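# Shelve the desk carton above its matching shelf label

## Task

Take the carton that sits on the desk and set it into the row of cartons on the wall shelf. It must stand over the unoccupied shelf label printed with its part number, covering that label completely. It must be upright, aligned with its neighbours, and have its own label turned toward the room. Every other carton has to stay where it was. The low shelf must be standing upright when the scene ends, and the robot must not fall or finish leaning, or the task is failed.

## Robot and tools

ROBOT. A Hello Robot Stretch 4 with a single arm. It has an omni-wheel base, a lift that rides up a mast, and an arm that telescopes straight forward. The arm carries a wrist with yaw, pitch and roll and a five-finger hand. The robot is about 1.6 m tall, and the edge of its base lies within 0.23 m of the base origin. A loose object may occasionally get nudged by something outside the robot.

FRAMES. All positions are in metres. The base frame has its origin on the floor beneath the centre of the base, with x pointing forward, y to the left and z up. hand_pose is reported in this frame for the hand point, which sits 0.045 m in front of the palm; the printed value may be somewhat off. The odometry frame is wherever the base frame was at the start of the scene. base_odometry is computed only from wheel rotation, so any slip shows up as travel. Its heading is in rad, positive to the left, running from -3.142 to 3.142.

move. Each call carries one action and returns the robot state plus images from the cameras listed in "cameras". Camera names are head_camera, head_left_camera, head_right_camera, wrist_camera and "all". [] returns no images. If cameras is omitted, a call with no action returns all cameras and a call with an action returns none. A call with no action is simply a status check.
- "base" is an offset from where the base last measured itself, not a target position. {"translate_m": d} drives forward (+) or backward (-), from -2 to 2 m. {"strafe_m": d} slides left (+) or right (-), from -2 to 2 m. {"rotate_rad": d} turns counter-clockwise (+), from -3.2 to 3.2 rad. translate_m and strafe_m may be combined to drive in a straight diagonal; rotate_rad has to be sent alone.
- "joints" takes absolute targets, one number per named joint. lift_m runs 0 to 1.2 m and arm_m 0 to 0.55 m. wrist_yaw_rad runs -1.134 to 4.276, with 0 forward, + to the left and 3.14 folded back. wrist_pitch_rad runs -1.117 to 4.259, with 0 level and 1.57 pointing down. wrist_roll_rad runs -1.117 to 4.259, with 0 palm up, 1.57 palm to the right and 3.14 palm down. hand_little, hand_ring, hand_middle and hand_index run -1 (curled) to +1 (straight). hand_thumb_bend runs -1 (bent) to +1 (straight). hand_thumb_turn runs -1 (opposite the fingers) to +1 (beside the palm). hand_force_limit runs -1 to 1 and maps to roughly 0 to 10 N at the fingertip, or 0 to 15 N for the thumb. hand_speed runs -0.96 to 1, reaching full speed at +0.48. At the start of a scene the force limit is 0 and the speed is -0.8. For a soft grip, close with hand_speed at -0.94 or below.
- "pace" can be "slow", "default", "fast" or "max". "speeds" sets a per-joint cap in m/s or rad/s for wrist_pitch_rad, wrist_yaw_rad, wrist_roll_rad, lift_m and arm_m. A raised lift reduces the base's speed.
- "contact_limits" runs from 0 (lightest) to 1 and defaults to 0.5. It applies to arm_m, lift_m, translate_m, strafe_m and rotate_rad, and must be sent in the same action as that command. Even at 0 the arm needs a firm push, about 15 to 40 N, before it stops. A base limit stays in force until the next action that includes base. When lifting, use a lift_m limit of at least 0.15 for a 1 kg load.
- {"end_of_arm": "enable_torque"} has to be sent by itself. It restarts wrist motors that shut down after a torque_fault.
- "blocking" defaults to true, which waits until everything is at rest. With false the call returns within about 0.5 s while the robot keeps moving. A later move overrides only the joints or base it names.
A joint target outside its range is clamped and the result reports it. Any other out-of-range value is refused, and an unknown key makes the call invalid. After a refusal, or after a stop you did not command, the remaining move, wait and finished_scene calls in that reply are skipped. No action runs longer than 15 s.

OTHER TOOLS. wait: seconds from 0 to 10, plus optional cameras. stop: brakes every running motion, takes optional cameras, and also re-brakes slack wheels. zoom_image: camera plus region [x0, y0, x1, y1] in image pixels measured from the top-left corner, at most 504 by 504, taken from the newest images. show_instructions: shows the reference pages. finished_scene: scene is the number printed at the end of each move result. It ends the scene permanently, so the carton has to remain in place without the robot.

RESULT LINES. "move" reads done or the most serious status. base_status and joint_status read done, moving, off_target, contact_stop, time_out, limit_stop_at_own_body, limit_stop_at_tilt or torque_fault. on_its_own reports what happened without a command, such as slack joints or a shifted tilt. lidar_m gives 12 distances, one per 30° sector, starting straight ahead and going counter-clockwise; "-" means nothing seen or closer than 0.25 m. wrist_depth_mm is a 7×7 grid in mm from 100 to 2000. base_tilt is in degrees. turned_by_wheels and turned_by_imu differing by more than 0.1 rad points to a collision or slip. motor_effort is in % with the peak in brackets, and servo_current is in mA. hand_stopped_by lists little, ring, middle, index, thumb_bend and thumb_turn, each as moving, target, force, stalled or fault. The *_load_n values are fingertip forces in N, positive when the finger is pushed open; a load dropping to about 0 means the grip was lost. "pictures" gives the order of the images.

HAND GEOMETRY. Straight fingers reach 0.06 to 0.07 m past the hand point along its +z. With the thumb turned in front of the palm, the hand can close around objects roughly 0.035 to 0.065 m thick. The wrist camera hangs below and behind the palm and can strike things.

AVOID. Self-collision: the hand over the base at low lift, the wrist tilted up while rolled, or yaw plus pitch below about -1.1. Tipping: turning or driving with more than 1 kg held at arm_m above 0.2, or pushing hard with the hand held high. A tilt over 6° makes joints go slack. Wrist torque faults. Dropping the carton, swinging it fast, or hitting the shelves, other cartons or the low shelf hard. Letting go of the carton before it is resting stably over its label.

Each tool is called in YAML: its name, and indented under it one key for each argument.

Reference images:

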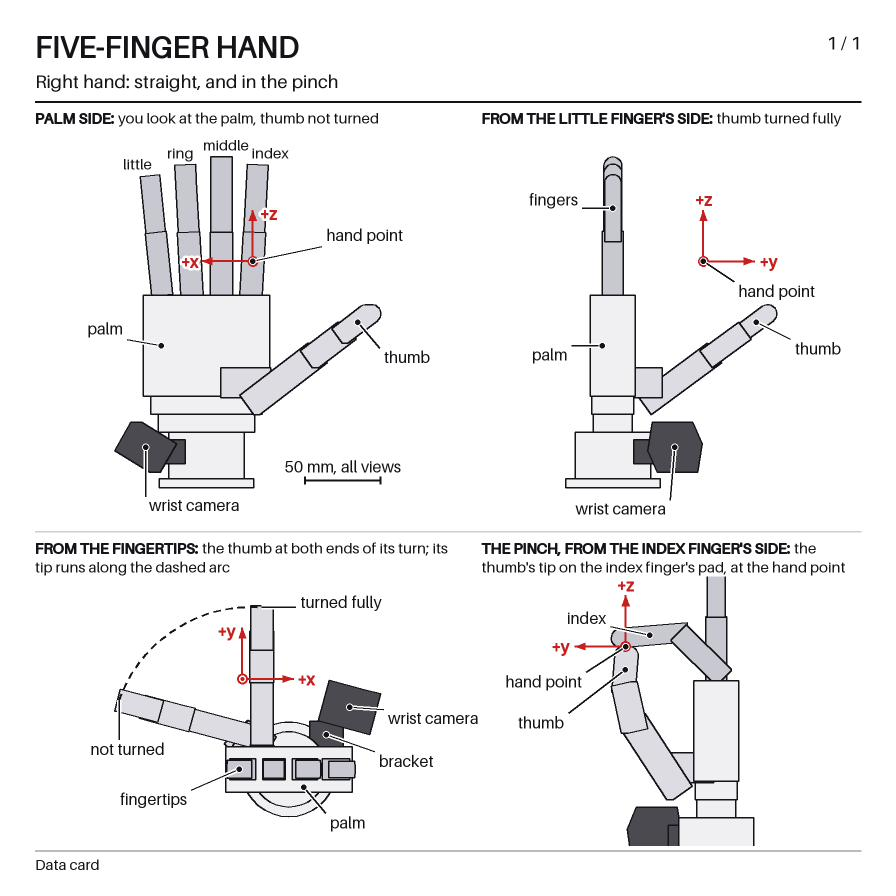

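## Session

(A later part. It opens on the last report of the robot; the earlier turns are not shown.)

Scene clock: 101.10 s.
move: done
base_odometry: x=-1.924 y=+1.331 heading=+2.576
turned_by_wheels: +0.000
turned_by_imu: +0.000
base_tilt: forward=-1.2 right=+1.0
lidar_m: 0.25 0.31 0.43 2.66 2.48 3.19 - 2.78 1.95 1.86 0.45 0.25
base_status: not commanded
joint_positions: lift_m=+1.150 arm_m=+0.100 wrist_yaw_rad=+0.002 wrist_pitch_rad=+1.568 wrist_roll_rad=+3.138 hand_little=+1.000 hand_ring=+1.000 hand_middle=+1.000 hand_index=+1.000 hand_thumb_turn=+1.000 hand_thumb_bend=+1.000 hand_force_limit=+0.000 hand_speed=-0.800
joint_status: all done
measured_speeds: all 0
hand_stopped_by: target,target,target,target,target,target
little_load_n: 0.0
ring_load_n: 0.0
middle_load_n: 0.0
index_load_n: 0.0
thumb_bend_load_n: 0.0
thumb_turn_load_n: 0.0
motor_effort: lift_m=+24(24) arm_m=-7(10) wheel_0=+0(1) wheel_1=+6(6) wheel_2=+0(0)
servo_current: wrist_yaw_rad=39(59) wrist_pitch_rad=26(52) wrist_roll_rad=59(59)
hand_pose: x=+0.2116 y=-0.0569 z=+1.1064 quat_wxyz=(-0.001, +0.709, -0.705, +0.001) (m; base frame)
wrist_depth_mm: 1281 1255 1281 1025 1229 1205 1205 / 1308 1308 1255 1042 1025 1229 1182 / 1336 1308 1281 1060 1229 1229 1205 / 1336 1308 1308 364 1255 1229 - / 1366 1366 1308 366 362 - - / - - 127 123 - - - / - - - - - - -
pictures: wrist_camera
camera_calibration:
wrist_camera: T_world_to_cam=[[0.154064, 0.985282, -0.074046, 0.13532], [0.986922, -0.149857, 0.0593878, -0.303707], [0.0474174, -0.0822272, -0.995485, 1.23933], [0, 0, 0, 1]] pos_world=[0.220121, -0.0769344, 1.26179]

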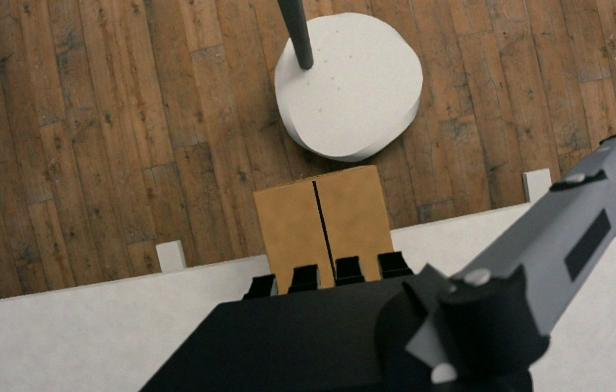

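move:
  joints: {"arm_m": 0.32}

move:
  joints: {"lift_m": 0.935}

move:
  joints: {"arm_m": 0.286}
  speeds: {"arm_m": 0.05}

move:
  joints: {"arm_m": 0.306}
  speeds: {"arm_m": 0.1}

move:
  joints: {"lift_m": 1.15}

move:
  joints: {"arm_m": 0.1}

move:
  cameras: ["head_left_camera", "head_right_camera", "wrist_camera"]

Scene clock: 122.20 s.
move: done
base_odometry: x=-1.924 y=+1.331 heading=+2.576
turned_by_wheels: +0.000
turned_by_imu: +0.000
base_tilt: forward=-1.0 right=+0.9
lidar_m: 0.25 0.32 0.43 2.67 2.50 3.17 - 2.81 1.96 1.86 0.47 0.25
base_status: not commanded
joint_positions: lift_m=+1.150 arm_m=+0.320 wrist_yaw_rad=+0.002 wrist_pitch_rad=+1.568 wrist_roll_rad=+3.138 hand_little=+1.000 hand_ring=+1.000 hand_middle=+1.000 hand_index=+1.000 hand_thumb_turn=+1.000 hand_thumb_bend=+1.000 hand_force_limit=+0.000 hand_speed=-0.800
joint_status: all done
measured_speeds: all 0
hand_stopped_by: target,target,target,target,target,target
little_load_n: 0.0
ring_load_n: 0.0
middle_load_n: 0.0
index_load_n: 0.0
thumb_bend_load_n: 0.0
thumb_turn_load_n: 0.0
motor_effort: lift_m=+24(24) arm_m=+7(9) wheel_0=-1(1) wheel_1=+6(6) wheel_2=+0(0)
servo_current: wrist_yaw_rad=26(72) wrist_pitch_rad=26(46) wrist_roll_rad=46(65)
hand_pose: x=+0.4311 y=-0.0569 z=+1.1064 quat_wxyz=(-0.001, +0.709, -0.705, +0.001) (m; base frame)
wrist_depth_mm: 1281 1281 1255 351 1008 1205 1182 / 1308 1308 1255 355 351 - - / 1308 - - 357 355 - - / - - - 359 357 - - / - - - - - - - / - - 126 123 - - - / - - - - - - -
pictures: none

Scene clock: 124.17 s.
move: done
base_odometry: x=-1.924 y=+1.331 heading=+2.576
turned_by_wheels: +0.000
turned_by_imu: +0.000
base_tilt: forward=-1.2 right=+0.9
lidar_m: 0.25 0.33 0.44 2.67 2.50 3.20 - 2.79 1.95 1.85 0.49 0.25
base_status: not commanded
joint_positions: lift_m=+0.935 arm_m=+0.320 wrist_yaw_rad=+0.002 wrist_pitch_rad=+1.568 wrist_roll_rad=+3.138 hand_little=+1.000 hand_ring=+1.000 hand_middle=+1.000 hand_index=+1.000 hand_thumb_turn=+1.000 hand_thumb_bend=+1.000 hand_force_limit=+0.000 hand_speed=-0.800
joint_status: all done
measured_speeds: all 0
hand_stopped_by: target,target,target,target,target,target
little_load_n: 0.0
ring_load_n: 0.0
middle_load_n: 0.0
index_load_n: 0.5
thumb_bend_load_n: 0.0
thumb_turn_load_n: 0.0
motor_effort: lift_m=+18(23) arm_m=+7(7) wheel_0=+0(1) wheel_1=+6(6) wheel_2=+0(0)
servo_current: wrist_yaw_rad=26(78) wrist_pitch_rad=33(46) wrist_roll_rad=52(65)
hand_pose: x=+0.4311 y=-0.0569 z=+0.8918 quat_wxyz=(-0.001, +0.709, -0.705, +0.001) (m; base frame)
wrist_depth_mm: 1060 1042 142 141 139 - - / 1078 146 144 142 140 - - / - 147 146 143 141 - - / - - 147 145 143 141 - / - - 149 146 145 - - / - - 127 123 - - - / - - - - - - -
pictures: none

Scene clock: 125.27 s.
move: done
base_odometry: x=-1.924 y=+1.331 heading=+2.576
turned_by_wheels: +0.000
turned_by_imu: +0.000
base_tilt: forward=-1.1 right=+0.7
lidar_m: 0.25 0.32 0.44 2.66 2.49 3.20 - 2.78 1.94 1.86 0.48 0.25
base_status: not commanded
joint_positions: lift_m=+0.935 arm_m=+0.286 wrist_yaw_rad=+0.002 wrist_pitch_rad=+1.568 wrist_roll_rad=+3.138 hand_little=+1.000 hand_ring=+1.000 hand_middle=+1.000 hand_index=+1.000 hand_thumb_turn=+1.000 hand_thumb_bend=+1.000 hand_force_limit=+0.000 hand_speed=-0.800
joint_status: all done
measured_speeds: all 0
hand_stopped_by: target,target,target,target,target,target
little_load_n: 0.0
ring_load_n: 0.0
middle_load_n: 0.5
index_load_n: 0.0
thumb_bend_load_n: 0.0
thumb_turn_load_n: 0.0
motor_effort: lift_m=+19(19) arm_m=-7(10) wheel_0=-1(1) wheel_1=+6(6) wheel_2=+0(0)
servo_current: wrist_yaw_rad=46(65) wrist_pitch_rad=26(39) wrist_roll_rad=46(65)
hand_pose: x=+0.3976 y=-0.0569 z=+0.8918 quat_wxyz=(-0.001, +0.709, -0.705, +0.001) (m; base frame)
wrist_depth_mm: 1078 1060 141 139 137 1008 - / 1098 1060 142 139 138 - - / - 145 142 140 138 - - / - - 143 141 138 137 - / - - 144 141 139 - - / - - 145 124 - - - / - - - - - - -
pictures: none

Scene clock: 126.00 s.
move: done
base_odometry: x=-1.924 y=+1.331 heading=+2.576
turned_by_wheels: +0.000
turned_by_imu: +0.000
base_tilt: forward=-0.9 right=+0.8
lidar_m: 0.25 0.31 0.45 2.66 2.49 3.18 - 2.79 1.94 1.86 0.47 0.25
base_status: not commanded
joint_positions: lift_m=+0.935 arm_m=+0.306 wrist_yaw_rad=+0.002 wrist_pitch_rad=+1.568 wrist_roll_rad=+3.138 hand_little=+1.000 hand_ring=+1.000 hand_middle=+1.000 hand_index=+1.000 hand_thumb_turn=+1.000 hand_thumb_bend=+1.000 hand_force_limit=+0.000 hand_speed=-0.800
joint_status: all done
measured_speeds: all 0
hand_stopped_by: target,target,target,target,target,target
little_load_n: 0.0
ring_load_n: 0.0
middle_load_n: 0.0
index_load_n: 0.0
thumb_bend_load_n: 0.0
thumb_turn_load_n: 0.0
motor_effort: lift_m=+18(19) arm_m=+7(9) wheel_0=+0(1) wheel_1=+6(6) wheel_2=+0(0)
servo_current: wrist_yaw_rad=52(59) wrist_pitch_rad=52(52) wrist_roll_rad=39(65)
hand_pose: x=+0.4171 y=-0.0569 z=+0.8918 quat_wxyz=(-0.001, +0.709, -0.705, +0.001) (m; base frame)
wrist_depth_mm: 1098 1060 143 141 139 - - / 1078 146 145 142 140 - - / - 147 146 144 142 - - / - - 147 145 143 141 - / - - 149 146 145 - - / - - 133 123 - - - / - - - - - - -
pictures: none

Scene clock: 127.97 s.
move: done
base_odometry: x=-1.924 y=+1.331 heading=+2.576
turned_by_wheels: +0.000
turned_by_imu: +0.000
base_tilt: forward=-1.1 right=+0.6
lidar_m: 0.26 0.31 0.44 2.66 2.52 3.17 - 2.78 1.96 1.85 0.47 0.25
base_status: not commanded
joint_positions: lift_m=+1.150 arm_m=+0.306 wrist_yaw_rad=+0.002 wrist_pitch_rad=+1.568 wrist_roll_rad=+3.138 hand_little=+1.000 hand_ring=+1.000 hand_middle=+1.000 hand_index=+1.000 hand_thumb_turn=+1.000 hand_thumb_bend=+1.000 hand_force_limit=+0.000 hand_speed=-0.800
joint_status: all done
measured_speeds: all 0
hand_stopped_by: target,target,target,target,target,target
little_load_n: 0.0
ring_load_n: 0.0
middle_load_n: 0.0
index_load_n: 0.0
thumb_bend_load_n: 0.0
thumb_turn_load_n: 0.0
motor_effort: lift_m=+24(30) arm_m=+7(7) wheel_0=+0(1) wheel_1=+6(6) wheel_2=+0(0)
servo_current: wrist_yaw_rad=46(72) wrist_pitch_rad=26(52) wrist_roll_rad=39(65)
hand_pose: x=+0.4171 y=-0.0569 z=+1.1064 quat_wxyz=(-0.001, +0.709, -0.705, +0.001) (m; base frame)
wrist_depth_mm: 1308 1281 1255 349 1008 1205 1182 / 1308 1281 1255 353 351 1205 - / 1308 1308 - 357 353 - - / - - - 359 357 - - / - - - - - - - / - - 127 123 - - - / - - - - - - -
pictures: none

Scene clock: 129.70 s.
move: done
base_odometry: x=-1.924 y=+1.331 heading=+2.576
turned_by_wheels: +0.000
turned_by_imu: +0.000
base_tilt: forward=-1.1 right=+0.7
lidar_m: 0.25 0.31 0.44 2.66 2.49 3.19 - 2.78 1.95 1.87 0.45 0.25
base_status: not commanded
joint_positions: lift_m=+1.150 arm_m=+0.100 wrist_yaw_rad=+0.002 wrist_pitch_rad=+1.568 wrist_roll_rad=+3.138 hand_little=+1.000 hand_ring=+1.000 hand_middle=+1.000 hand_index=+1.000 hand_thumb_turn=+1.000 hand_thumb_bend=+1.000 hand_force_limit=+0.000 hand_speed=-0.800
joint_status: all done
measured_speeds: all 0
hand_stopped_by: target,target,target,target,target,target
little_load_n: 0.0
ring_load_n: 0.0
middle_load_n: 0.0
index_load_n: 0.0
thumb_bend_load_n: 0.0
thumb_turn_load_n: 0.0
motor_effort: lift_m=+24(24) arm_m=-7(10) wheel_0=+0(1) wheel_1=+6(6) wheel_2=+0(0)
servo_current: wrist_yaw_rad=20(72) wrist_pitch_rad=33(39) wrist_roll_rad=39(59)
hand_pose: x=+0.2116 y=-0.0569 z=+1.1064 quat_wxyz=(-0.001, +0.709, -0.705, +0.001) (m; base frame)
wrist_depth_mm: 1308 1281 1281 1025 1205 1205 1205 / 1308 1281 1255 1025 1025 1205 1205 / 1308 1308 1281 1078 1229 1229 1205 / 1366 1336 1281 362 1255 1255 - / 1366 1336 1336 366 362 - - / - - 127 123 - - - / - - - - - - -
pictures: none

Scene clock: 129.70 s.
base_odometry: x=-1.924 y=+1.331 heading=+2.576
turned_by_wheels: +0.000
turned_by_imu: +0.000
base_tilt: forward=-1.1 right=+0.7
lidar_m: 0.25 0.31 0.44 2.66 2.49 3.19 - 2.78 1.95 1.87 0.45 0.25
base_status: not commanded
joint_positions: lift_m=+1.150 arm_m=+0.100 wrist_yaw_rad=+0.002 wrist_pitch_rad=+1.568 wrist_roll_rad=+3.138 hand_little=+1.000 hand_ring=+1.000 hand_middle=+1.000 hand_index=+1.000 hand_thumb_turn=+1.000 hand_thumb_bend=+1.000 hand_force_limit=+0.000 hand_speed=-0.800
joint_status: all done
measured_speeds: all 0
hand_stopped_by: target,target,target,target,target,target
little_load_n: 0.0
ring_load_n: 0.0
middle_load_n: 0.0
index_load_n: 0.0
thumb_bend_load_n: 0.0
thumb_turn_load_n: 0.0
motor_effort: lift_m=+24(24) arm_m=-7(10) wheel_0=+0(1) wheel_1=+6(6) wheel_2=+0(0)
servo_current: wrist_yaw_rad=20(72) wrist_pitch_rad=33(39) wrist_roll_rad=39(59)
hand_pose: x=+0.2116 y=-0.0569 z=+1.1064 quat_wxyz=(-0.001, +0.709, -0.705, +0.001) (m; base frame)
wrist_depth_mm: 1308 1281 1281 1025 1205 1205 1205 / 1308 1281 1255 1025 1025 1205 1205 / 1308 1308 1281 1078 1229 1229 1205 / 1366 1336 1281 362 1255 1255 - / 1366 1336 1336 366 362 - - / - - 127 123 - - - / - - - - - - -
pictures: head_left_camera, head_right_camera, wrist_camera
camera_calibration:
wrist_camera: T_world_to_cam=[[0.154064, 0.985282, -0.074046, 0.13532], [0.986922, -0.149857, 0.0593878, -0.303707], [0.0474174, -0.0822272, -0.995485, 1.23933], [0, 0, 0, 1]] pos_world=[0.220121, -0.0769344, 1.26179]

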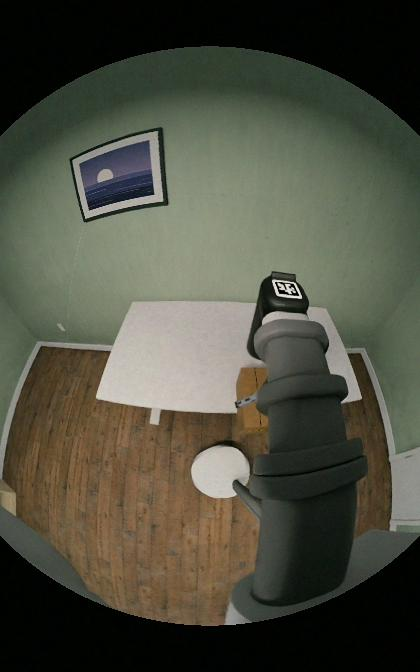

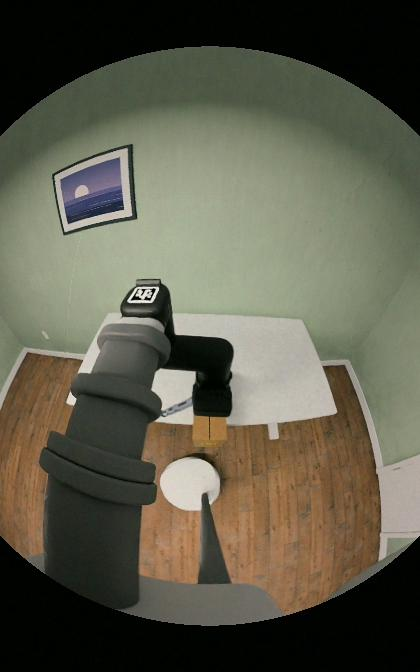

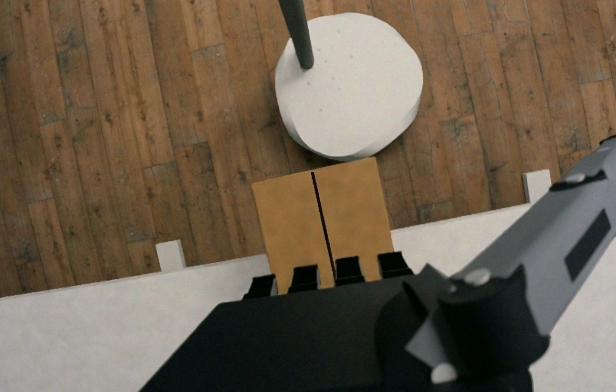

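move:
  base: {"translate_m": -0.4, "strafe_m": -0.004}
  joints: {"arm_m": 0.0}

move:
  joints: {"wrist_pitch_rad": 0.0, "wrist_roll_rad": 0.0}
  cameras: ["head_left_camera", "head_right_camera", "wrist_camera", "head_camera"]

Scene clock: 140.83 s.
move: done
base_odometry: x=-1.584 y=+1.120 heading=+2.576
turned_by_wheels: -0.001
turned_by_imu: +0.000
base_tilt: forward=-1.2 right=+0.8
lidar_m: 0.60 0.74 2.08 2.64 2.37 3.65 - 2.78 1.90 1.84 1.05 0.73
base_status: done
joint_positions: lift_m=+1.150 arm_m=+0.001 wrist_yaw_rad=+0.002 wrist_pitch_rad=+1.568 wrist_roll_rad=+3.138 hand_little=+1.000 hand_ring=+1.000 hand_middle=+1.000 hand_index=+1.000 hand_thumb_turn=+1.000 hand_thumb_bend=+1.000 hand_force_limit=+0.000 hand_speed=-0.800
joint_status: all done
measured_speeds: all 0
hand_stopped_by: target,target,target,target,target,target
little_load_n: 0.0
ring_load_n: 0.0
middle_load_n: 0.0
index_load_n: 0.0
thumb_bend_load_n: 0.0
thumb_turn_load_n: 0.0
motor_effort: lift_m=+24(24) arm_m=-7(9) wheel_0=-3(11) wheel_1=-7(12) wheel_2=+1(12)
servo_current: wrist_yaw_rad=13(65) wrist_pitch_rad=26(46) wrist_roll_rad=46(72)
hand_pose: x=+0.1120 y=-0.0569 z=+1.1064 quat_wxyz=(-0.001, +0.709, -0.705, +0.001) (m; base frame)
wrist_depth_mm: 1308 1281 1281 1229 1182 1182 1205 / 1308 1281 1255 1025 1042 1205 1205 / 1336 1308 1308 1060 1042 1229 1205 / 1336 1308 1308 1281 1255 1255 - / 1336 1336 1308 1281 1255 1255 - / 1366 1366 1308 123 - - - / 1366 1366 - - - - -
pictures: none

Scene clock: 143.20 s.
move: done
base_odometry: x=-1.584 y=+1.120 heading=+2.576
turned_by_wheels: +0.000
turned_by_imu: +0.000
base_tilt: forward=-1.1 right=+0.7
lidar_m: 0.59 0.75 2.06 2.66 2.35 3.64 - 2.80 1.92 1.84 1.03 0.74
base_status: not commanded
joint_positions: lift_m=+1.150 arm_m=+0.001 wrist_yaw_rad=+0.002 wrist_pitch_rad=+0.011 wrist_roll_rad=+0.003 hand_little=+1.000 hand_ring=+1.000 hand_middle=+1.000 hand_index=+1.000 hand_thumb_turn=+1.000 hand_thumb_bend=+1.000 hand_force_limit=+0.000 hand_speed=-0.800
joint_status: all done
measured_speeds: all 0
hand_stopped_by: target,target,target,target,target,target
little_load_n: 0.0
ring_load_n: 0.0
middle_load_n: 0.0
index_load_n: 0.0
thumb_bend_load_n: 0.0
thumb_turn_load_n: 0.0
motor_effort: lift_m=+23(24) arm_m=-6(7) wheel_0=-3(3) wheel_1=-7(7) wheel_2=+1(1)
servo_current: wrist_yaw_rad=46(72) wrist_pitch_rad=39(189) wrist_roll_rad=46(111)
hand_pose: x=+0.3938 y=-0.1180 z=+1.3857 quat_wxyz=(+0.496, +0.503, +0.503, +0.498) (m; base frame)
wrist_depth_mm: - - - - - - - / 1281 1281 - - - - - / 1308 1281 - - - - - / 1308 1308 - - - - - / - - - - - - - / - - 127 123 - - - / - - - - - - -
pictures: head_camera, head_left_camera, head_right_camera, wrist_camera
camera_calibration:
wrist_camera: T_world_to_cam=[[0.0744199, -0.983885, -0.162579, 0.109745], [-0.0678101, 0.157661, -0.985162, 1.38986], [0.994919, 0.0843402, -0.0549843, -0.153082], [0, 0, 0, 1]] pos_world=[0.238384, -0.0982387, 1.37867]

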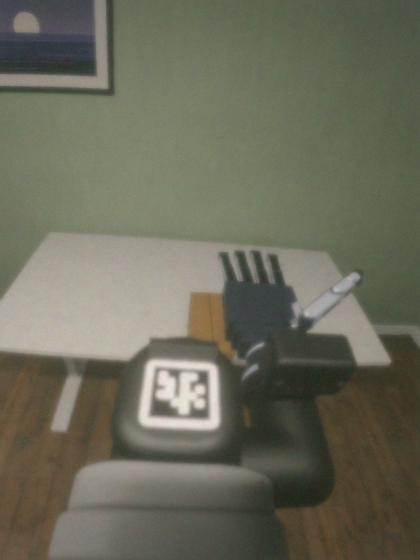

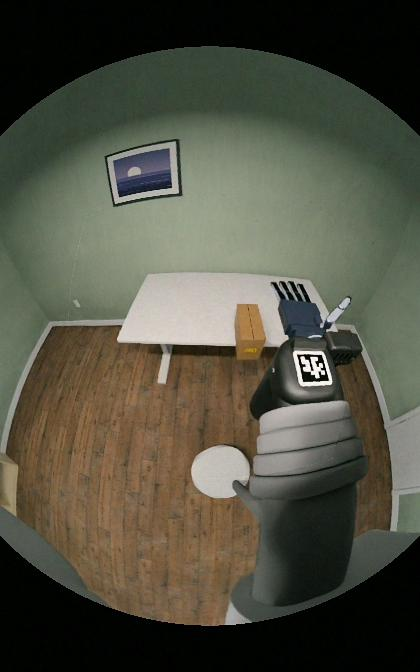

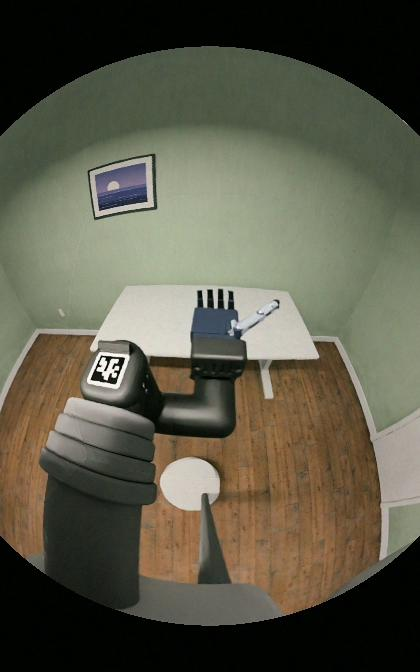

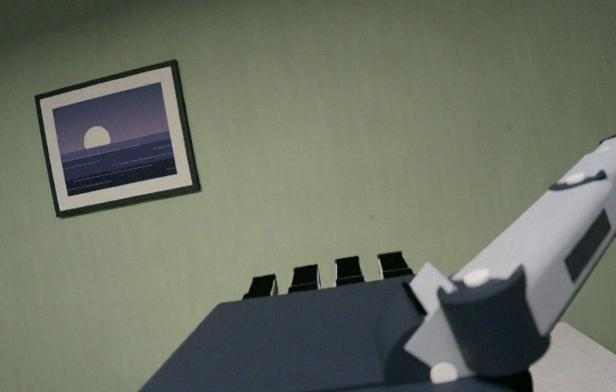

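move:
  joints: {"lift_m": 0.45, "wrist_pitch_rad": -0.43}
  cameras: ["head_left_camera", "head_right_camera", "wrist_camera", "head_camera"]

zoom_image:
  camera: "wrist_camera"
  region: [110, 0, 614, 392]

zoom_image:
  camera: "head_left_camera"
  region: [220, 280, 320, 380]

zoom_image:
  camera: "head_right_camera"
  region: [170, 290, 270, 390]

Scene clock: 157.60 s.
move: done
base_odometry: x=-1.584 y=+1.120 heading=+2.576
turned_by_wheels: +0.000
turned_by_imu: +0.000
base_tilt: forward=-1.0 right=+0.6
lidar_m: 0.59 0.73 2.06 2.65 2.34 3.61 - 2.79 1.89 1.86 1.03 0.75
base_status: not commanded
joint_positions: lift_m=+0.450 arm_m=+0.001 wrist_yaw_rad=+0.002 wrist_pitch_rad=-0.420 wrist_roll_rad=+0.003 hand_little=+1.000 hand_ring=+1.000 hand_middle=+1.000 hand_index=+1.000 hand_thumb_turn=+1.000 hand_thumb_bend=+1.000 hand_force_limit=+0.000 hand_speed=-0.800
joint_status: all done
measured_speeds: all 0
hand_stopped_by: target,target,target,target,target,target
little_load_n: 0.0
ring_load_n: 0.0
middle_load_n: 0.0
index_load_n: 0.0
thumb_bend_load_n: 0.0
thumb_turn_load_n: 0.0
motor_effort: lift_m=+18(24) arm_m=-7(7) wheel_0=-2(3) wheel_1=-7(7) wheel_2=+1(1)
servo_current: wrist_yaw_rad=39(65) wrist_pitch_rad=39(202) wrist_roll_rad=46(72)
hand_pose: x=+0.3495 y=-0.1181 z=+0.7736 quat_wxyz=(+0.592, +0.385, +0.385, +0.595) (m; base frame)
wrist_depth_mm: - - - - - - - / - 1661 - - - - - / - 1576 1576 - - - - / - - - 436 427 - - / - - - 415 407 - - / - - 127 123 - - - / - - - - - - -
pictures: head_camera, head_left_camera, head_right_camera, wrist_camera
camera_calibration:
wrist_camera: T_world_to_cam=[[0.135689, -0.98378, -0.117323, -0.0428993], [0.349846, 0.158366, -0.923324, 0.590112], [0.926929, 0.0842394, 0.36566, -0.444214], [0, 0, 0, 1]] pos_world=[0.211128, -0.0982369, 0.702263]

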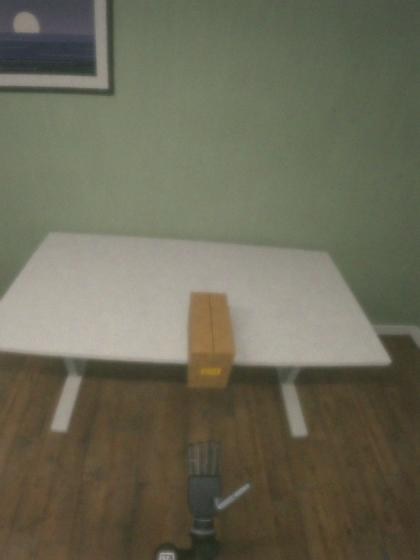

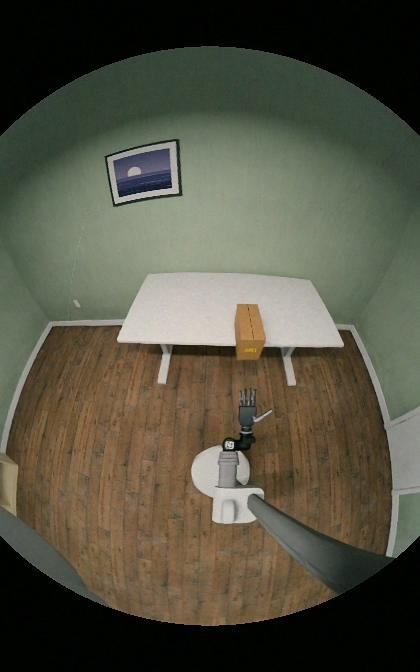

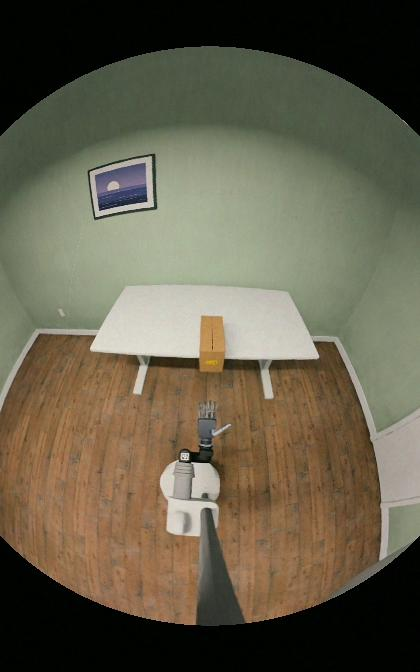

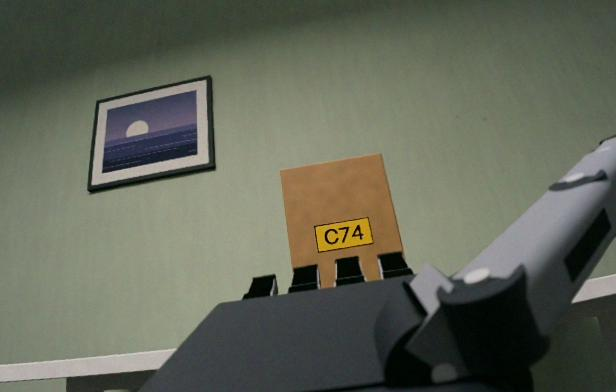

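Scaled by 1.000.

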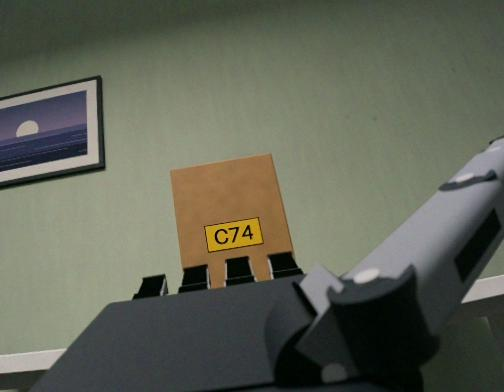

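Scaled by 5.040 from the camera's 420x672 image, which has a finer 600x960 frame.

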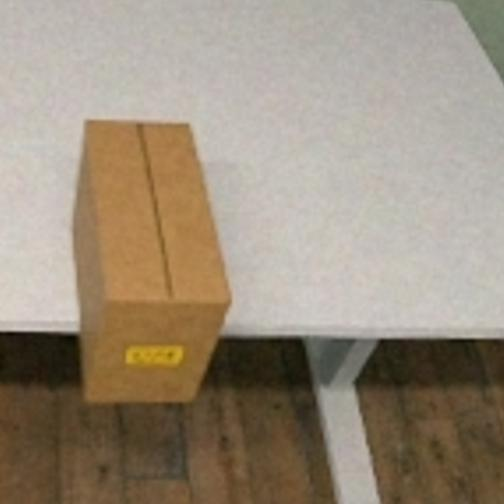

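Scaled by 5.040 from the camera's 420x672 image, which has a finer 600x960 frame.

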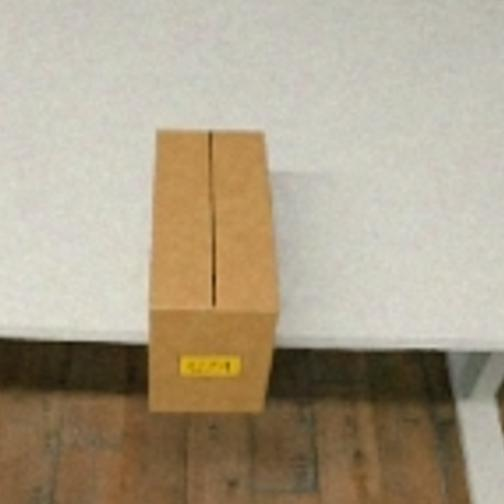

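move:
  joints: {"lift_m": 0.40, "wrist_pitch_rad": -0.365}

move:
  joints: {"arm_m": 0.264}
  speeds: {"arm_m": 0.15}
  cameras: ["head_left_camera", "head_right_camera", "wrist_camera", "head_camera"]

zoom_image:
  camera: "head_left_camera"
  region: [210, 300, 310, 400]

zoom_image:
  camera: "head_right_camera"
  region: [160, 320, 260, 420]

Scene clock: 169.90 s.
move: done
base_odometry: x=-1.584 y=+1.120 heading=+2.576
turned_by_wheels: +0.000
turned_by_imu: +0.000
base_tilt: forward=-1.4 right=+0.6
lidar_m: 0.60 0.73 2.06 2.66 2.36 3.63 - 2.79 1.92 1.85 1.05 0.74
base_status: not commanded
joint_positions: lift_m=+0.400 arm_m=+0.001 wrist_yaw_rad=+0.002 wrist_pitch_rad=-0.364 wrist_roll_rad=+0.003 hand_little=+1.000 hand_ring=+1.000 hand_middle=+1.000 hand_index=+1.000 hand_thumb_turn=+1.000 hand_thumb_bend=+1.000 hand_force_limit=+0.000 hand_speed=-0.800
joint_status: all done
measured_speeds: all 0
hand_stopped_by: target,target,target,target,target,target
little_load_n: 0.0
ring_load_n: 0.0
middle_load_n: 0.0
index_load_n: 0.0
thumb_bend_load_n: 0.0
thumb_turn_load_n: 0.0
motor_effort: lift_m=+18(23) arm_m=-6(7) wheel_0=-3(3) wheel_1=-7(7) wheel_2=+1(1)
servo_current: wrist_yaw_rad=46(65) wrist_pitch_rad=33(46) wrist_roll_rad=46(59)
hand_pose: x=+0.3573 y=-0.1181 z=+0.7135 quat_wxyz=(+0.581, +0.401, +0.401, +0.584) (m; base frame)
wrist_depth_mm: - - - - - - - / - 1576 1576 - - - - / - 1499 - 445 433 - - / - - - 424 418 - - / - - - 407 402 - - / - - 127 123 - - - / - - - - - - -
pictures: none

Scene clock: 172.30 s.
move: done
base_odometry: x=-1.584 y=+1.120 heading=+2.576
turned_by_wheels: +0.000
turned_by_imu: +0.000
base_tilt: forward=-1.2 right=+0.7
lidar_m: 0.58 0.72 2.05 2.64 2.37 3.62 - 2.80 1.92 1.85 1.04 0.75
base_status: not commanded
joint_positions: lift_m=+0.400 arm_m=+0.264 wrist_yaw_rad=+0.002 wrist_pitch_rad=-0.364 wrist_roll_rad=+0.002 hand_little=+1.000 hand_ring=+1.000 hand_middle=+1.000 hand_index=+1.000 hand_thumb_turn=+1.000 hand_thumb_bend=+1.000 hand_force_limit=+0.000 hand_speed=-0.800
joint_status: all done
measured_speeds: all 0
hand_stopped_by: target,target,target,target,target,target
little_load_n: 0.0
ring_load_n: 0.0
middle_load_n: 0.0
index_load_n: 0.0
thumb_bend_load_n: 0.0
thumb_turn_load_n: 0.0
motor_effort: lift_m=+18(19) arm_m=+7(9) wheel_0=-3(3) wheel_1=-7(7) wheel_2=+0(1)
servo_current: wrist_yaw_rad=46(65) wrist_pitch_rad=33(52) wrist_roll_rad=26(59)
hand_pose: x=+0.6204 y=-0.1181 z=+0.7135 quat_wxyz=(+0.581, +0.401, +0.401, +0.583) (m; base frame)
wrist_depth_mm: - 1366 169 164 159 - - / 1336 1281 161 155 151 - - / - - 156 162 174 - - / - - 203 221 229 - - / - - - - - - - / - - 127 123 - - - / - - - - - - -
pictures: head_camera, head_left_camera, head_right_camera, wrist_camera
camera_calibration:
wrist_camera: T_world_to_cam=[[0.128976, -0.983803, -0.124485, -0.0774358], [0.297876, 0.158172, -0.941409, 0.484877], [0.945852, 0.0843385, 0.313451, -0.647846], [0, 0, 0, 1]] pos_world=[0.478321, -0.0982372, 0.649897]

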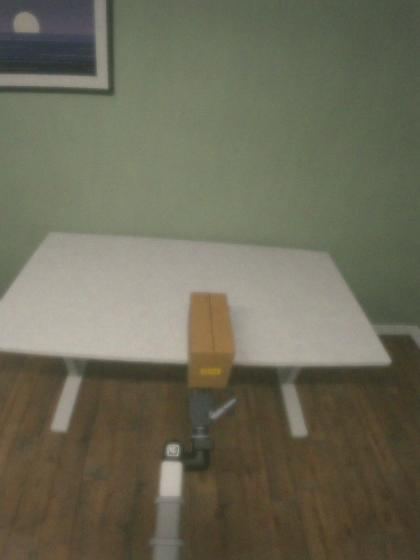

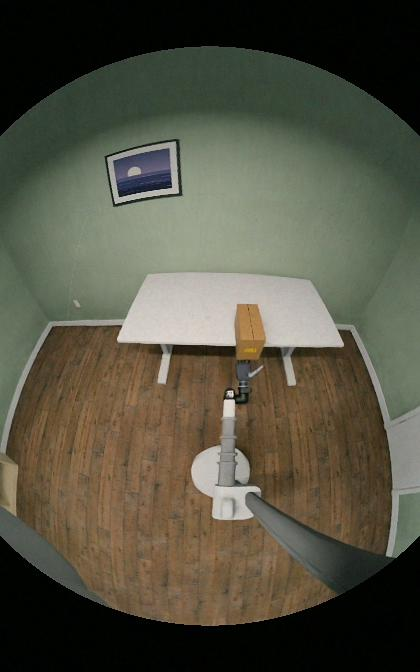

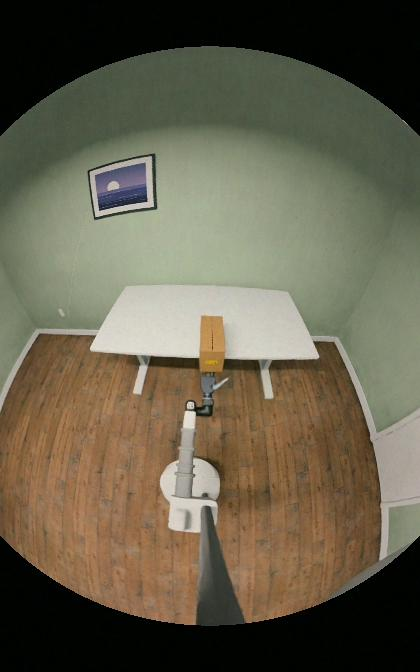

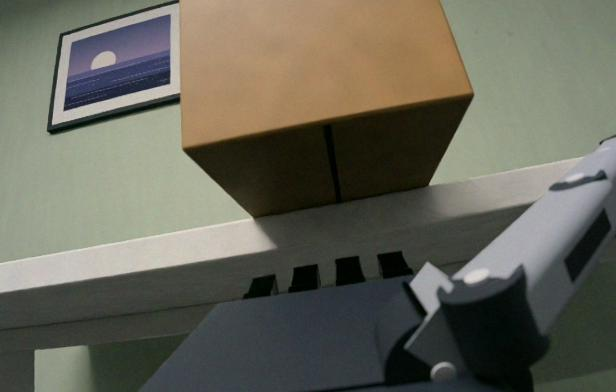

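Scaled by 5.040 from the camera's 420x672 image, which has a finer 600x960 frame.

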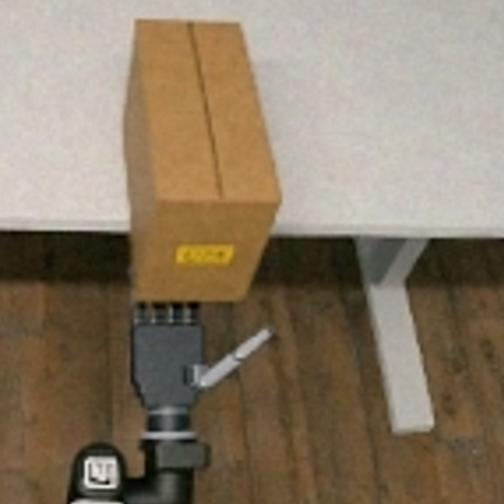

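Scaled by 5.040 from the camera's 420x672 image, which has a finer 600x960 frame.

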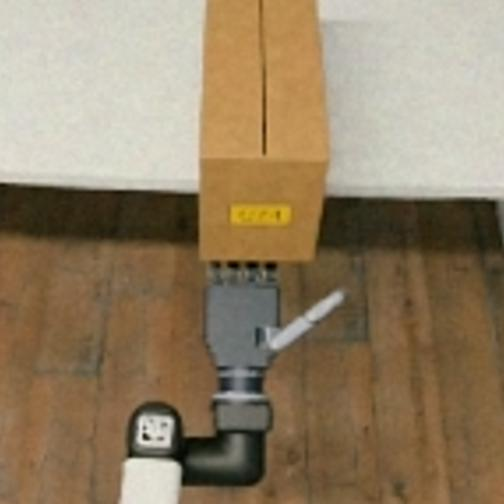

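move:
  base: {"strafe_m": -0.006}
  pace: "slow"

move:
  joints: {"lift_m": 0.432}
  speeds: {"lift_m": 0.05}
  cameras: ["wrist_camera"]

move:
  joints: {"lift_m": 0.440}
  speeds: {"lift_m": 0.02}
  cameras: ["wrist_camera"]

Scene clock: 186.20 s.
move: done
base_odometry: x=-1.581 y=+1.124 heading=+2.575
turned_by_wheels: +0.000
turned_by_imu: +0.000
base_tilt: forward=-1.2 right=+0.7
lidar_m: 0.59 0.73 2.06 2.65 2.35 3.64 - 2.77 1.92 1.85 1.04 0.75
base_status: done
joint_positions: lift_m=+0.400 arm_m=+0.264 wrist_yaw_rad=+0.002 wrist_pitch_rad=-0.364 wrist_roll_rad=+0.002 hand_little=+1.000 hand_ring=+1.000 hand_middle=+1.000 hand_index=+1.000 hand_thumb_turn=+1.000 hand_thumb_bend=+1.000 hand_force_limit=+0.000 hand_speed=-0.800
joint_status: not commanded
measured_speeds: all 0
hand_stopped_by: target,target,target,target,target,target
little_load_n: 0.0
ring_load_n: 0.0
middle_load_n: 0.0
index_load_n: 0.0
thumb_bend_load_n: 0.0
thumb_turn_load_n: 0.0
motor_effort: lift_m=+18(19) arm_m=+7(7) wheel_0=+4(10) wheel_1=-6(11) wheel_2=+0(1)
servo_current: wrist_yaw_rad=46(59) wrist_pitch_rad=26(46) wrist_roll_rad=39(65)
hand_pose: x=+0.6204 y=-0.1181 z=+0.7135 quat_wxyz=(+0.581, +0.401, +0.401, +0.583) (m; base frame)
wrist_depth_mm: - 1336 170 165 159 - - / 1336 1281 162 156 151 - - / - - 157 161 175 - - / - - 202 223 230 - - / - - - - - - - / - - 126 123 - - - / - - - - - - -
pictures: none

Scene clock: 187.30 s.
move: done
base_odometry: x=-1.581 y=+1.124 heading=+2.575
turned_by_wheels: +0.000
turned_by_imu: +0.000
base_tilt: forward=-1.1 right=+0.8
lidar_m: 0.58 0.72 2.06 2.65 2.37 3.65 - 2.77 1.91 1.84 1.03 0.74
base_status: not commanded
joint_positions: lift_m=+0.432 arm_m=+0.264 wrist_yaw_rad=+0.002 wrist_pitch_rad=-0.364 wrist_roll_rad=+0.002 hand_little=+1.000 hand_ring=+1.000 hand_middle=+1.000 hand_index=+1.000 hand_thumb_turn=+1.000 hand_thumb_bend=+1.000 hand_force_limit=+0.000 hand_speed=-0.800
joint_status: all done
measured_speeds: all 0
hand_stopped_by: target,target,target,target,target,target
little_load_n: 0.0
ring_load_n: 0.0
middle_load_n: 0.0
index_load_n: 0.0
thumb_bend_load_n: -0.5
thumb_turn_load_n: 0.0
motor_effort: lift_m=+24(28) arm_m=+7(7) wheel_0=+4(5) wheel_1=-6(6) wheel_2=+0(0)
servo_current: wrist_yaw_rad=65(65) wrist_pitch_rad=26(39) wrist_roll_rad=33(59)
hand_pose: x=+0.6204 y=-0.1181 z=+0.7450 quat_wxyz=(+0.581, +0.401, +0.401, +0.583) (m; base frame)
wrist_depth_mm: - 1397 169 164 159 - - / 1336 1308 162 156 151 - - / - 1281 154 149 145 - - / - - 147 144 152 - - / - - 170 202 204 - - / - - 126 123 - - - / - - - - - - -
pictures: wrist_camera
camera_calibration:
wrist_camera: T_world_to_cam=[[0.128964, -0.983804, -0.124488, -0.073494], [0.297787, 0.158164, -0.941439, 0.514688], [0.945881, 0.084341, 0.313361, -0.657704], [0, 0, 0, 1]] pos_world=[0.478321, -0.0982372, 0.681497]

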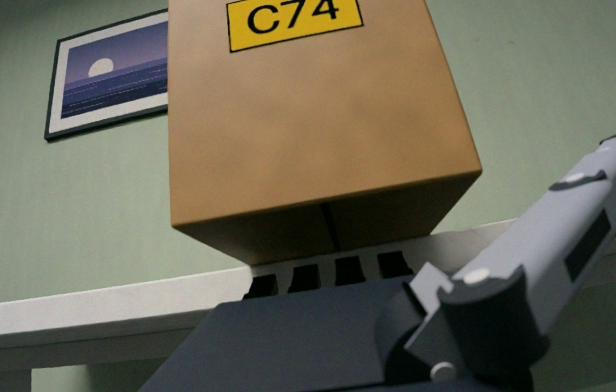

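Scene clock: 188.07 s.
move: done
base_odometry: x=-1.581 y=+1.124 heading=+2.575
turned_by_wheels: +0.000
turned_by_imu: +0.000
base_tilt: forward=-1.2 right=+0.7
lidar_m: 0.59 0.74 2.06 2.66 2.36 3.65 - 2.78 1.92 1.85 1.03 0.73
base_status: not commanded
joint_positions: lift_m=+0.440 arm_m=+0.264 wrist_yaw_rad=+0.002 wrist_pitch_rad=-0.364 wrist_roll_rad=+0.002 hand_little=+1.000 hand_ring=+1.000 hand_middle=+1.000 hand_index=+1.000 hand_thumb_turn=+1.000 hand_thumb_bend=+1.000 hand_force_limit=+0.000 hand_speed=-0.800
joint_status: all done
measured_speeds: all 0
hand_stopped_by: target,target,target,target,target,target
little_load_n: 0.0
ring_load_n: 0.0
middle_load_n: 0.0
index_load_n: 0.0
thumb_bend_load_n: 0.0
thumb_turn_load_n: 0.0
motor_effort: lift_m=+24(27) arm_m=+7(7) wheel_0=+4(5) wheel_1=-6(6) wheel_2=+0(0)
servo_current: wrist_yaw_rad=39(59) wrist_pitch_rad=33(52) wrist_roll_rad=52(59)
hand_pose: x=+0.6204 y=-0.1181 z=+0.7530 quat_wxyz=(+0.581, +0.401, +0.401, +0.583) (m; base frame)
wrist_depth_mm: - 1366 169 164 159 - - / 1366 1308 162 156 151 - - / 1308 1255 153 148 145 - - / - - 146 143 139 137 - / - - 150 195 186 - - / - - 127 123 - - - / - - - - - - -
pictures: wrist_camera
camera_calibration:
wrist_camera: T_world_to_cam=[[0.128953, -0.983805, -0.124493, -0.0724896], [0.297698, 0.158156, -0.941468, 0.522281], [0.945911, 0.0843435, 0.313271, -0.660162], [0, 0, 0, 1]] pos_world=[0.47832, -0.0982373, 0.689496]

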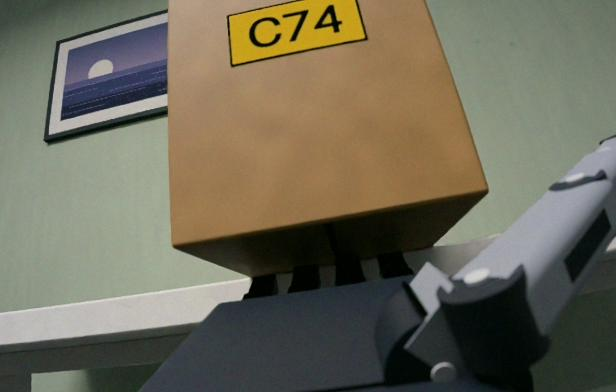

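move:
  joints: {"lift_m": 0.446}
  speeds: {"lift_m": 0.02}
  cameras: ["wrist_camera"]

move:
  joints: {"lift_m": 0.450}
  speeds: {"lift_m": 0.02}
  cameras: ["wrist_camera"]

Scene clock: 190.87 s.
move: done
base_odometry: x=-1.581 y=+1.124 heading=+2.575
turned_by_wheels: +0.000
turned_by_imu: +0.000
base_tilt: forward=-0.9 right=+0.6
lidar_m: 0.59 0.74 2.04 2.66 2.37 3.65 - 2.77 1.92 1.85 1.04 0.73
base_status: not commanded
joint_positions: lift_m=+0.446 arm_m=+0.264 wrist_yaw_rad=+0.002 wrist_pitch_rad=-0.360 wrist_roll_rad=+0.002 hand_little=+1.000 hand_ring=+1.000 hand_middle=+1.000 hand_index=+1.000 hand_thumb_turn=+1.000 hand_thumb_bend=+1.000 hand_force_limit=+0.000 hand_speed=-0.800
joint_status: all done
measured_speeds: all 0
hand_stopped_by: target,target,target,target,target,target
little_load_n: 0.0
ring_load_n: 0.0
middle_load_n: 0.5
index_load_n: 0.0
thumb_bend_load_n: 0.0
thumb_turn_load_n: 0.0
motor_effort: lift_m=+25(29) arm_m=+7(7) wheel_0=+4(5) wheel_1=-6(6) wheel_2=+0(0)
servo_current: wrist_yaw_rad=46(59) wrist_pitch_rad=33(59) wrist_roll_rad=33(65)
hand_pose: x=+0.6210 y=-0.1180 z=+0.7581 quat_wxyz=(+0.580, +0.403, +0.402, +0.583) (m; base frame)
wrist_depth_mm: - 1336 166 162 158 - - / 1308 1281 159 154 150 - - / - - 151 147 144 - - / - - 145 141 139 137 - / - - 143 183 185 - - / - - 126 123 - - - / - - - - - - -
pictures: wrist_camera
camera_calibration:
wrist_camera: T_world_to_cam=[[0.128471, -0.983803, -0.125005, -0.0712321], [0.294081, 0.158173, -0.942602, 0.53007], [0.947107, 0.0843351, 0.309638, -0.660269], [0, 0, 0, 1]] pos_world=[0.478613, -0.0982372, 0.695185]

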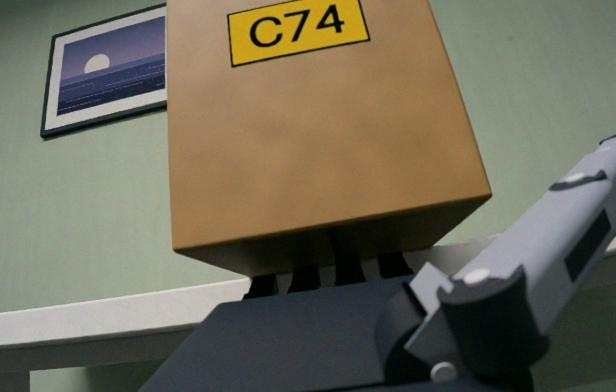

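Scene clock: 191.43 s.
move: done
base_odometry: x=-1.581 y=+1.124 heading=+2.575
turned_by_wheels: +0.000
turned_by_imu: +0.000
base_tilt: forward=-1.1 right=+0.8
lidar_m: 0.59 0.74 2.05 2.66 2.35 3.65 - 2.78 1.92 1.83 1.03 0.74
base_status: not commanded
joint_positions: lift_m=+0.450 arm_m=+0.264 wrist_yaw_rad=+0.002 wrist_pitch_rad=-0.357 wrist_roll_rad=+0.002 hand_little=+1.000 hand_ring=+1.000 hand_middle=+1.000 hand_index=+1.000 hand_thumb_turn=+1.000 hand_thumb_bend=+1.000 hand_force_limit=+0.000 hand_speed=-0.800
joint_status: all done
measured_speeds: all 0
hand_stopped_by: target,target,target,target,target,target
little_load_n: 0.0
ring_load_n: 0.0
middle_load_n: 0.5
index_load_n: 0.0
thumb_bend_load_n: 0.0
thumb_turn_load_n: 0.0
motor_effort: lift_m=+27(31) arm_m=+7(7) wheel_0=+4(5) wheel_1=-6(6) wheel_2=+0(0)
servo_current: wrist_yaw_rad=26(59) wrist_pitch_rad=33(46) wrist_roll_rad=46(65)
hand_pose: x=+0.6213 y=-0.1180 z=+0.7615 quat_wxyz=(+0.580, +0.403, +0.403, +0.582) (m; base frame)
wrist_depth_mm: 1336 1336 165 161 158 - - / 1308 1255 158 153 150 - - / - - 151 147 143 - - / - - 145 141 138 137 - / - - 142 185 182 - - / - - 127 123 - - - / - - - - - - -
pictures: wrist_camera
camera_calibration:
wrist_camera: T_world_to_cam=[[0.128134, -0.983802, -0.125358, -0.0703751], [0.291507, 0.158177, -0.9434, 0.535379], [0.947948, 0.0843389, 0.307053, -0.660222], [0, 0, 0, 1]] pos_world=[0.478807, -0.0982372, 0.698977]

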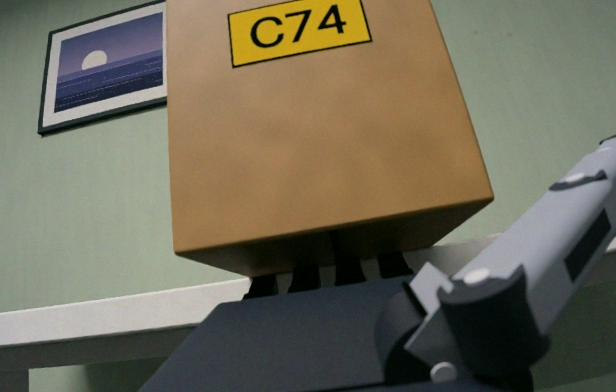

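move:
  joints: {"arm_m": 0.211}
  speeds: {"arm_m": 0.03}
  cameras: ["wrist_camera", "head_right_camera"]

zoom_image:
  camera: "head_right_camera"
  region: [160, 320, 260, 420]

Scene clock: 194.97 s.
move: done
base_odometry: x=-1.581 y=+1.124 heading=+2.575
turned_by_wheels: +0.000
turned_by_imu: +0.000
base_tilt: forward=-1.2 right=+0.7
lidar_m: 0.53 0.72 2.07 2.66 2.36 3.64 - 2.78 1.89 1.84 1.03 0.74
base_status: not commanded
joint_positions: lift_m=+0.450 arm_m=+0.211 wrist_yaw_rad=+0.002 wrist_pitch_rad=-0.357 wrist_roll_rad=+0.002 hand_little=+1.000 hand_ring=+1.000 hand_middle=+1.000 hand_index=+1.000 hand_thumb_turn=+1.000 hand_thumb_bend=+1.000 hand_force_limit=+0.000 hand_speed=-0.800
joint_status: all done
measured_speeds: all 0
hand_stopped_by: target,target,target,target,target,target
little_load_n: 0.0
ring_load_n: 0.0
middle_load_n: 1.0
index_load_n: 0.0
thumb_bend_load_n: 0.0
thumb_turn_load_n: 0.0
motor_effort: lift_m=+27(27) arm_m=-7(11) wheel_0=+4(5) wheel_1=-6(6) wheel_2=+0(0)
servo_current: wrist_yaw_rad=72(72) wrist_pitch_rad=20(59) wrist_roll_rad=46(72)
hand_pose: x=+0.5688 y=-0.1180 z=+0.7615 quat_wxyz=(+0.580, +0.403, +0.403, +0.582) (m; base frame)
wrist_depth_mm: - 1397 167 161 156 - - / 1366 1308 160 153 148 - - / - 1308 153 147 143 - - / - - 146 142 138 135 - / - - 144 186 188 - - / - - 126 123 - - - / - - - - - - -
pictures: head_right_camera, wrist_camera
camera_calibration:
wrist_camera: T_world_to_cam=[[0.12809, -0.983805, -0.125386, -0.0636101], [0.291209, 0.158163, -0.943494, 0.550874], [0.948045, 0.0843387, 0.306752, -0.610285], [0, 0, 0, 1]] pos_world=[0.426307, -0.0982373, 0.698976]

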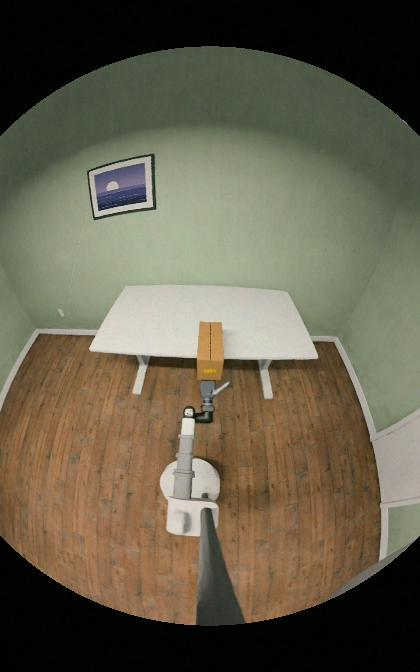

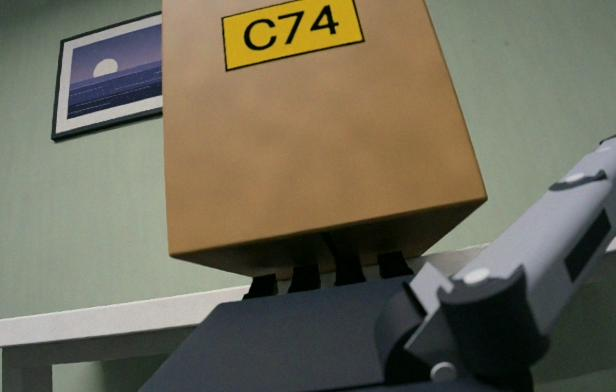

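Scaled by 5.040 from the camera's 420x672 image, which has a finer 600x960 frame.

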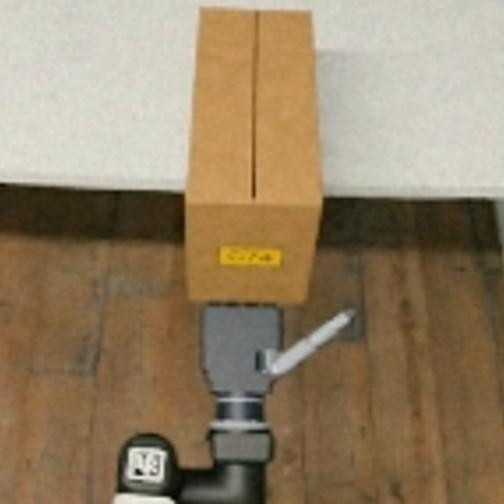

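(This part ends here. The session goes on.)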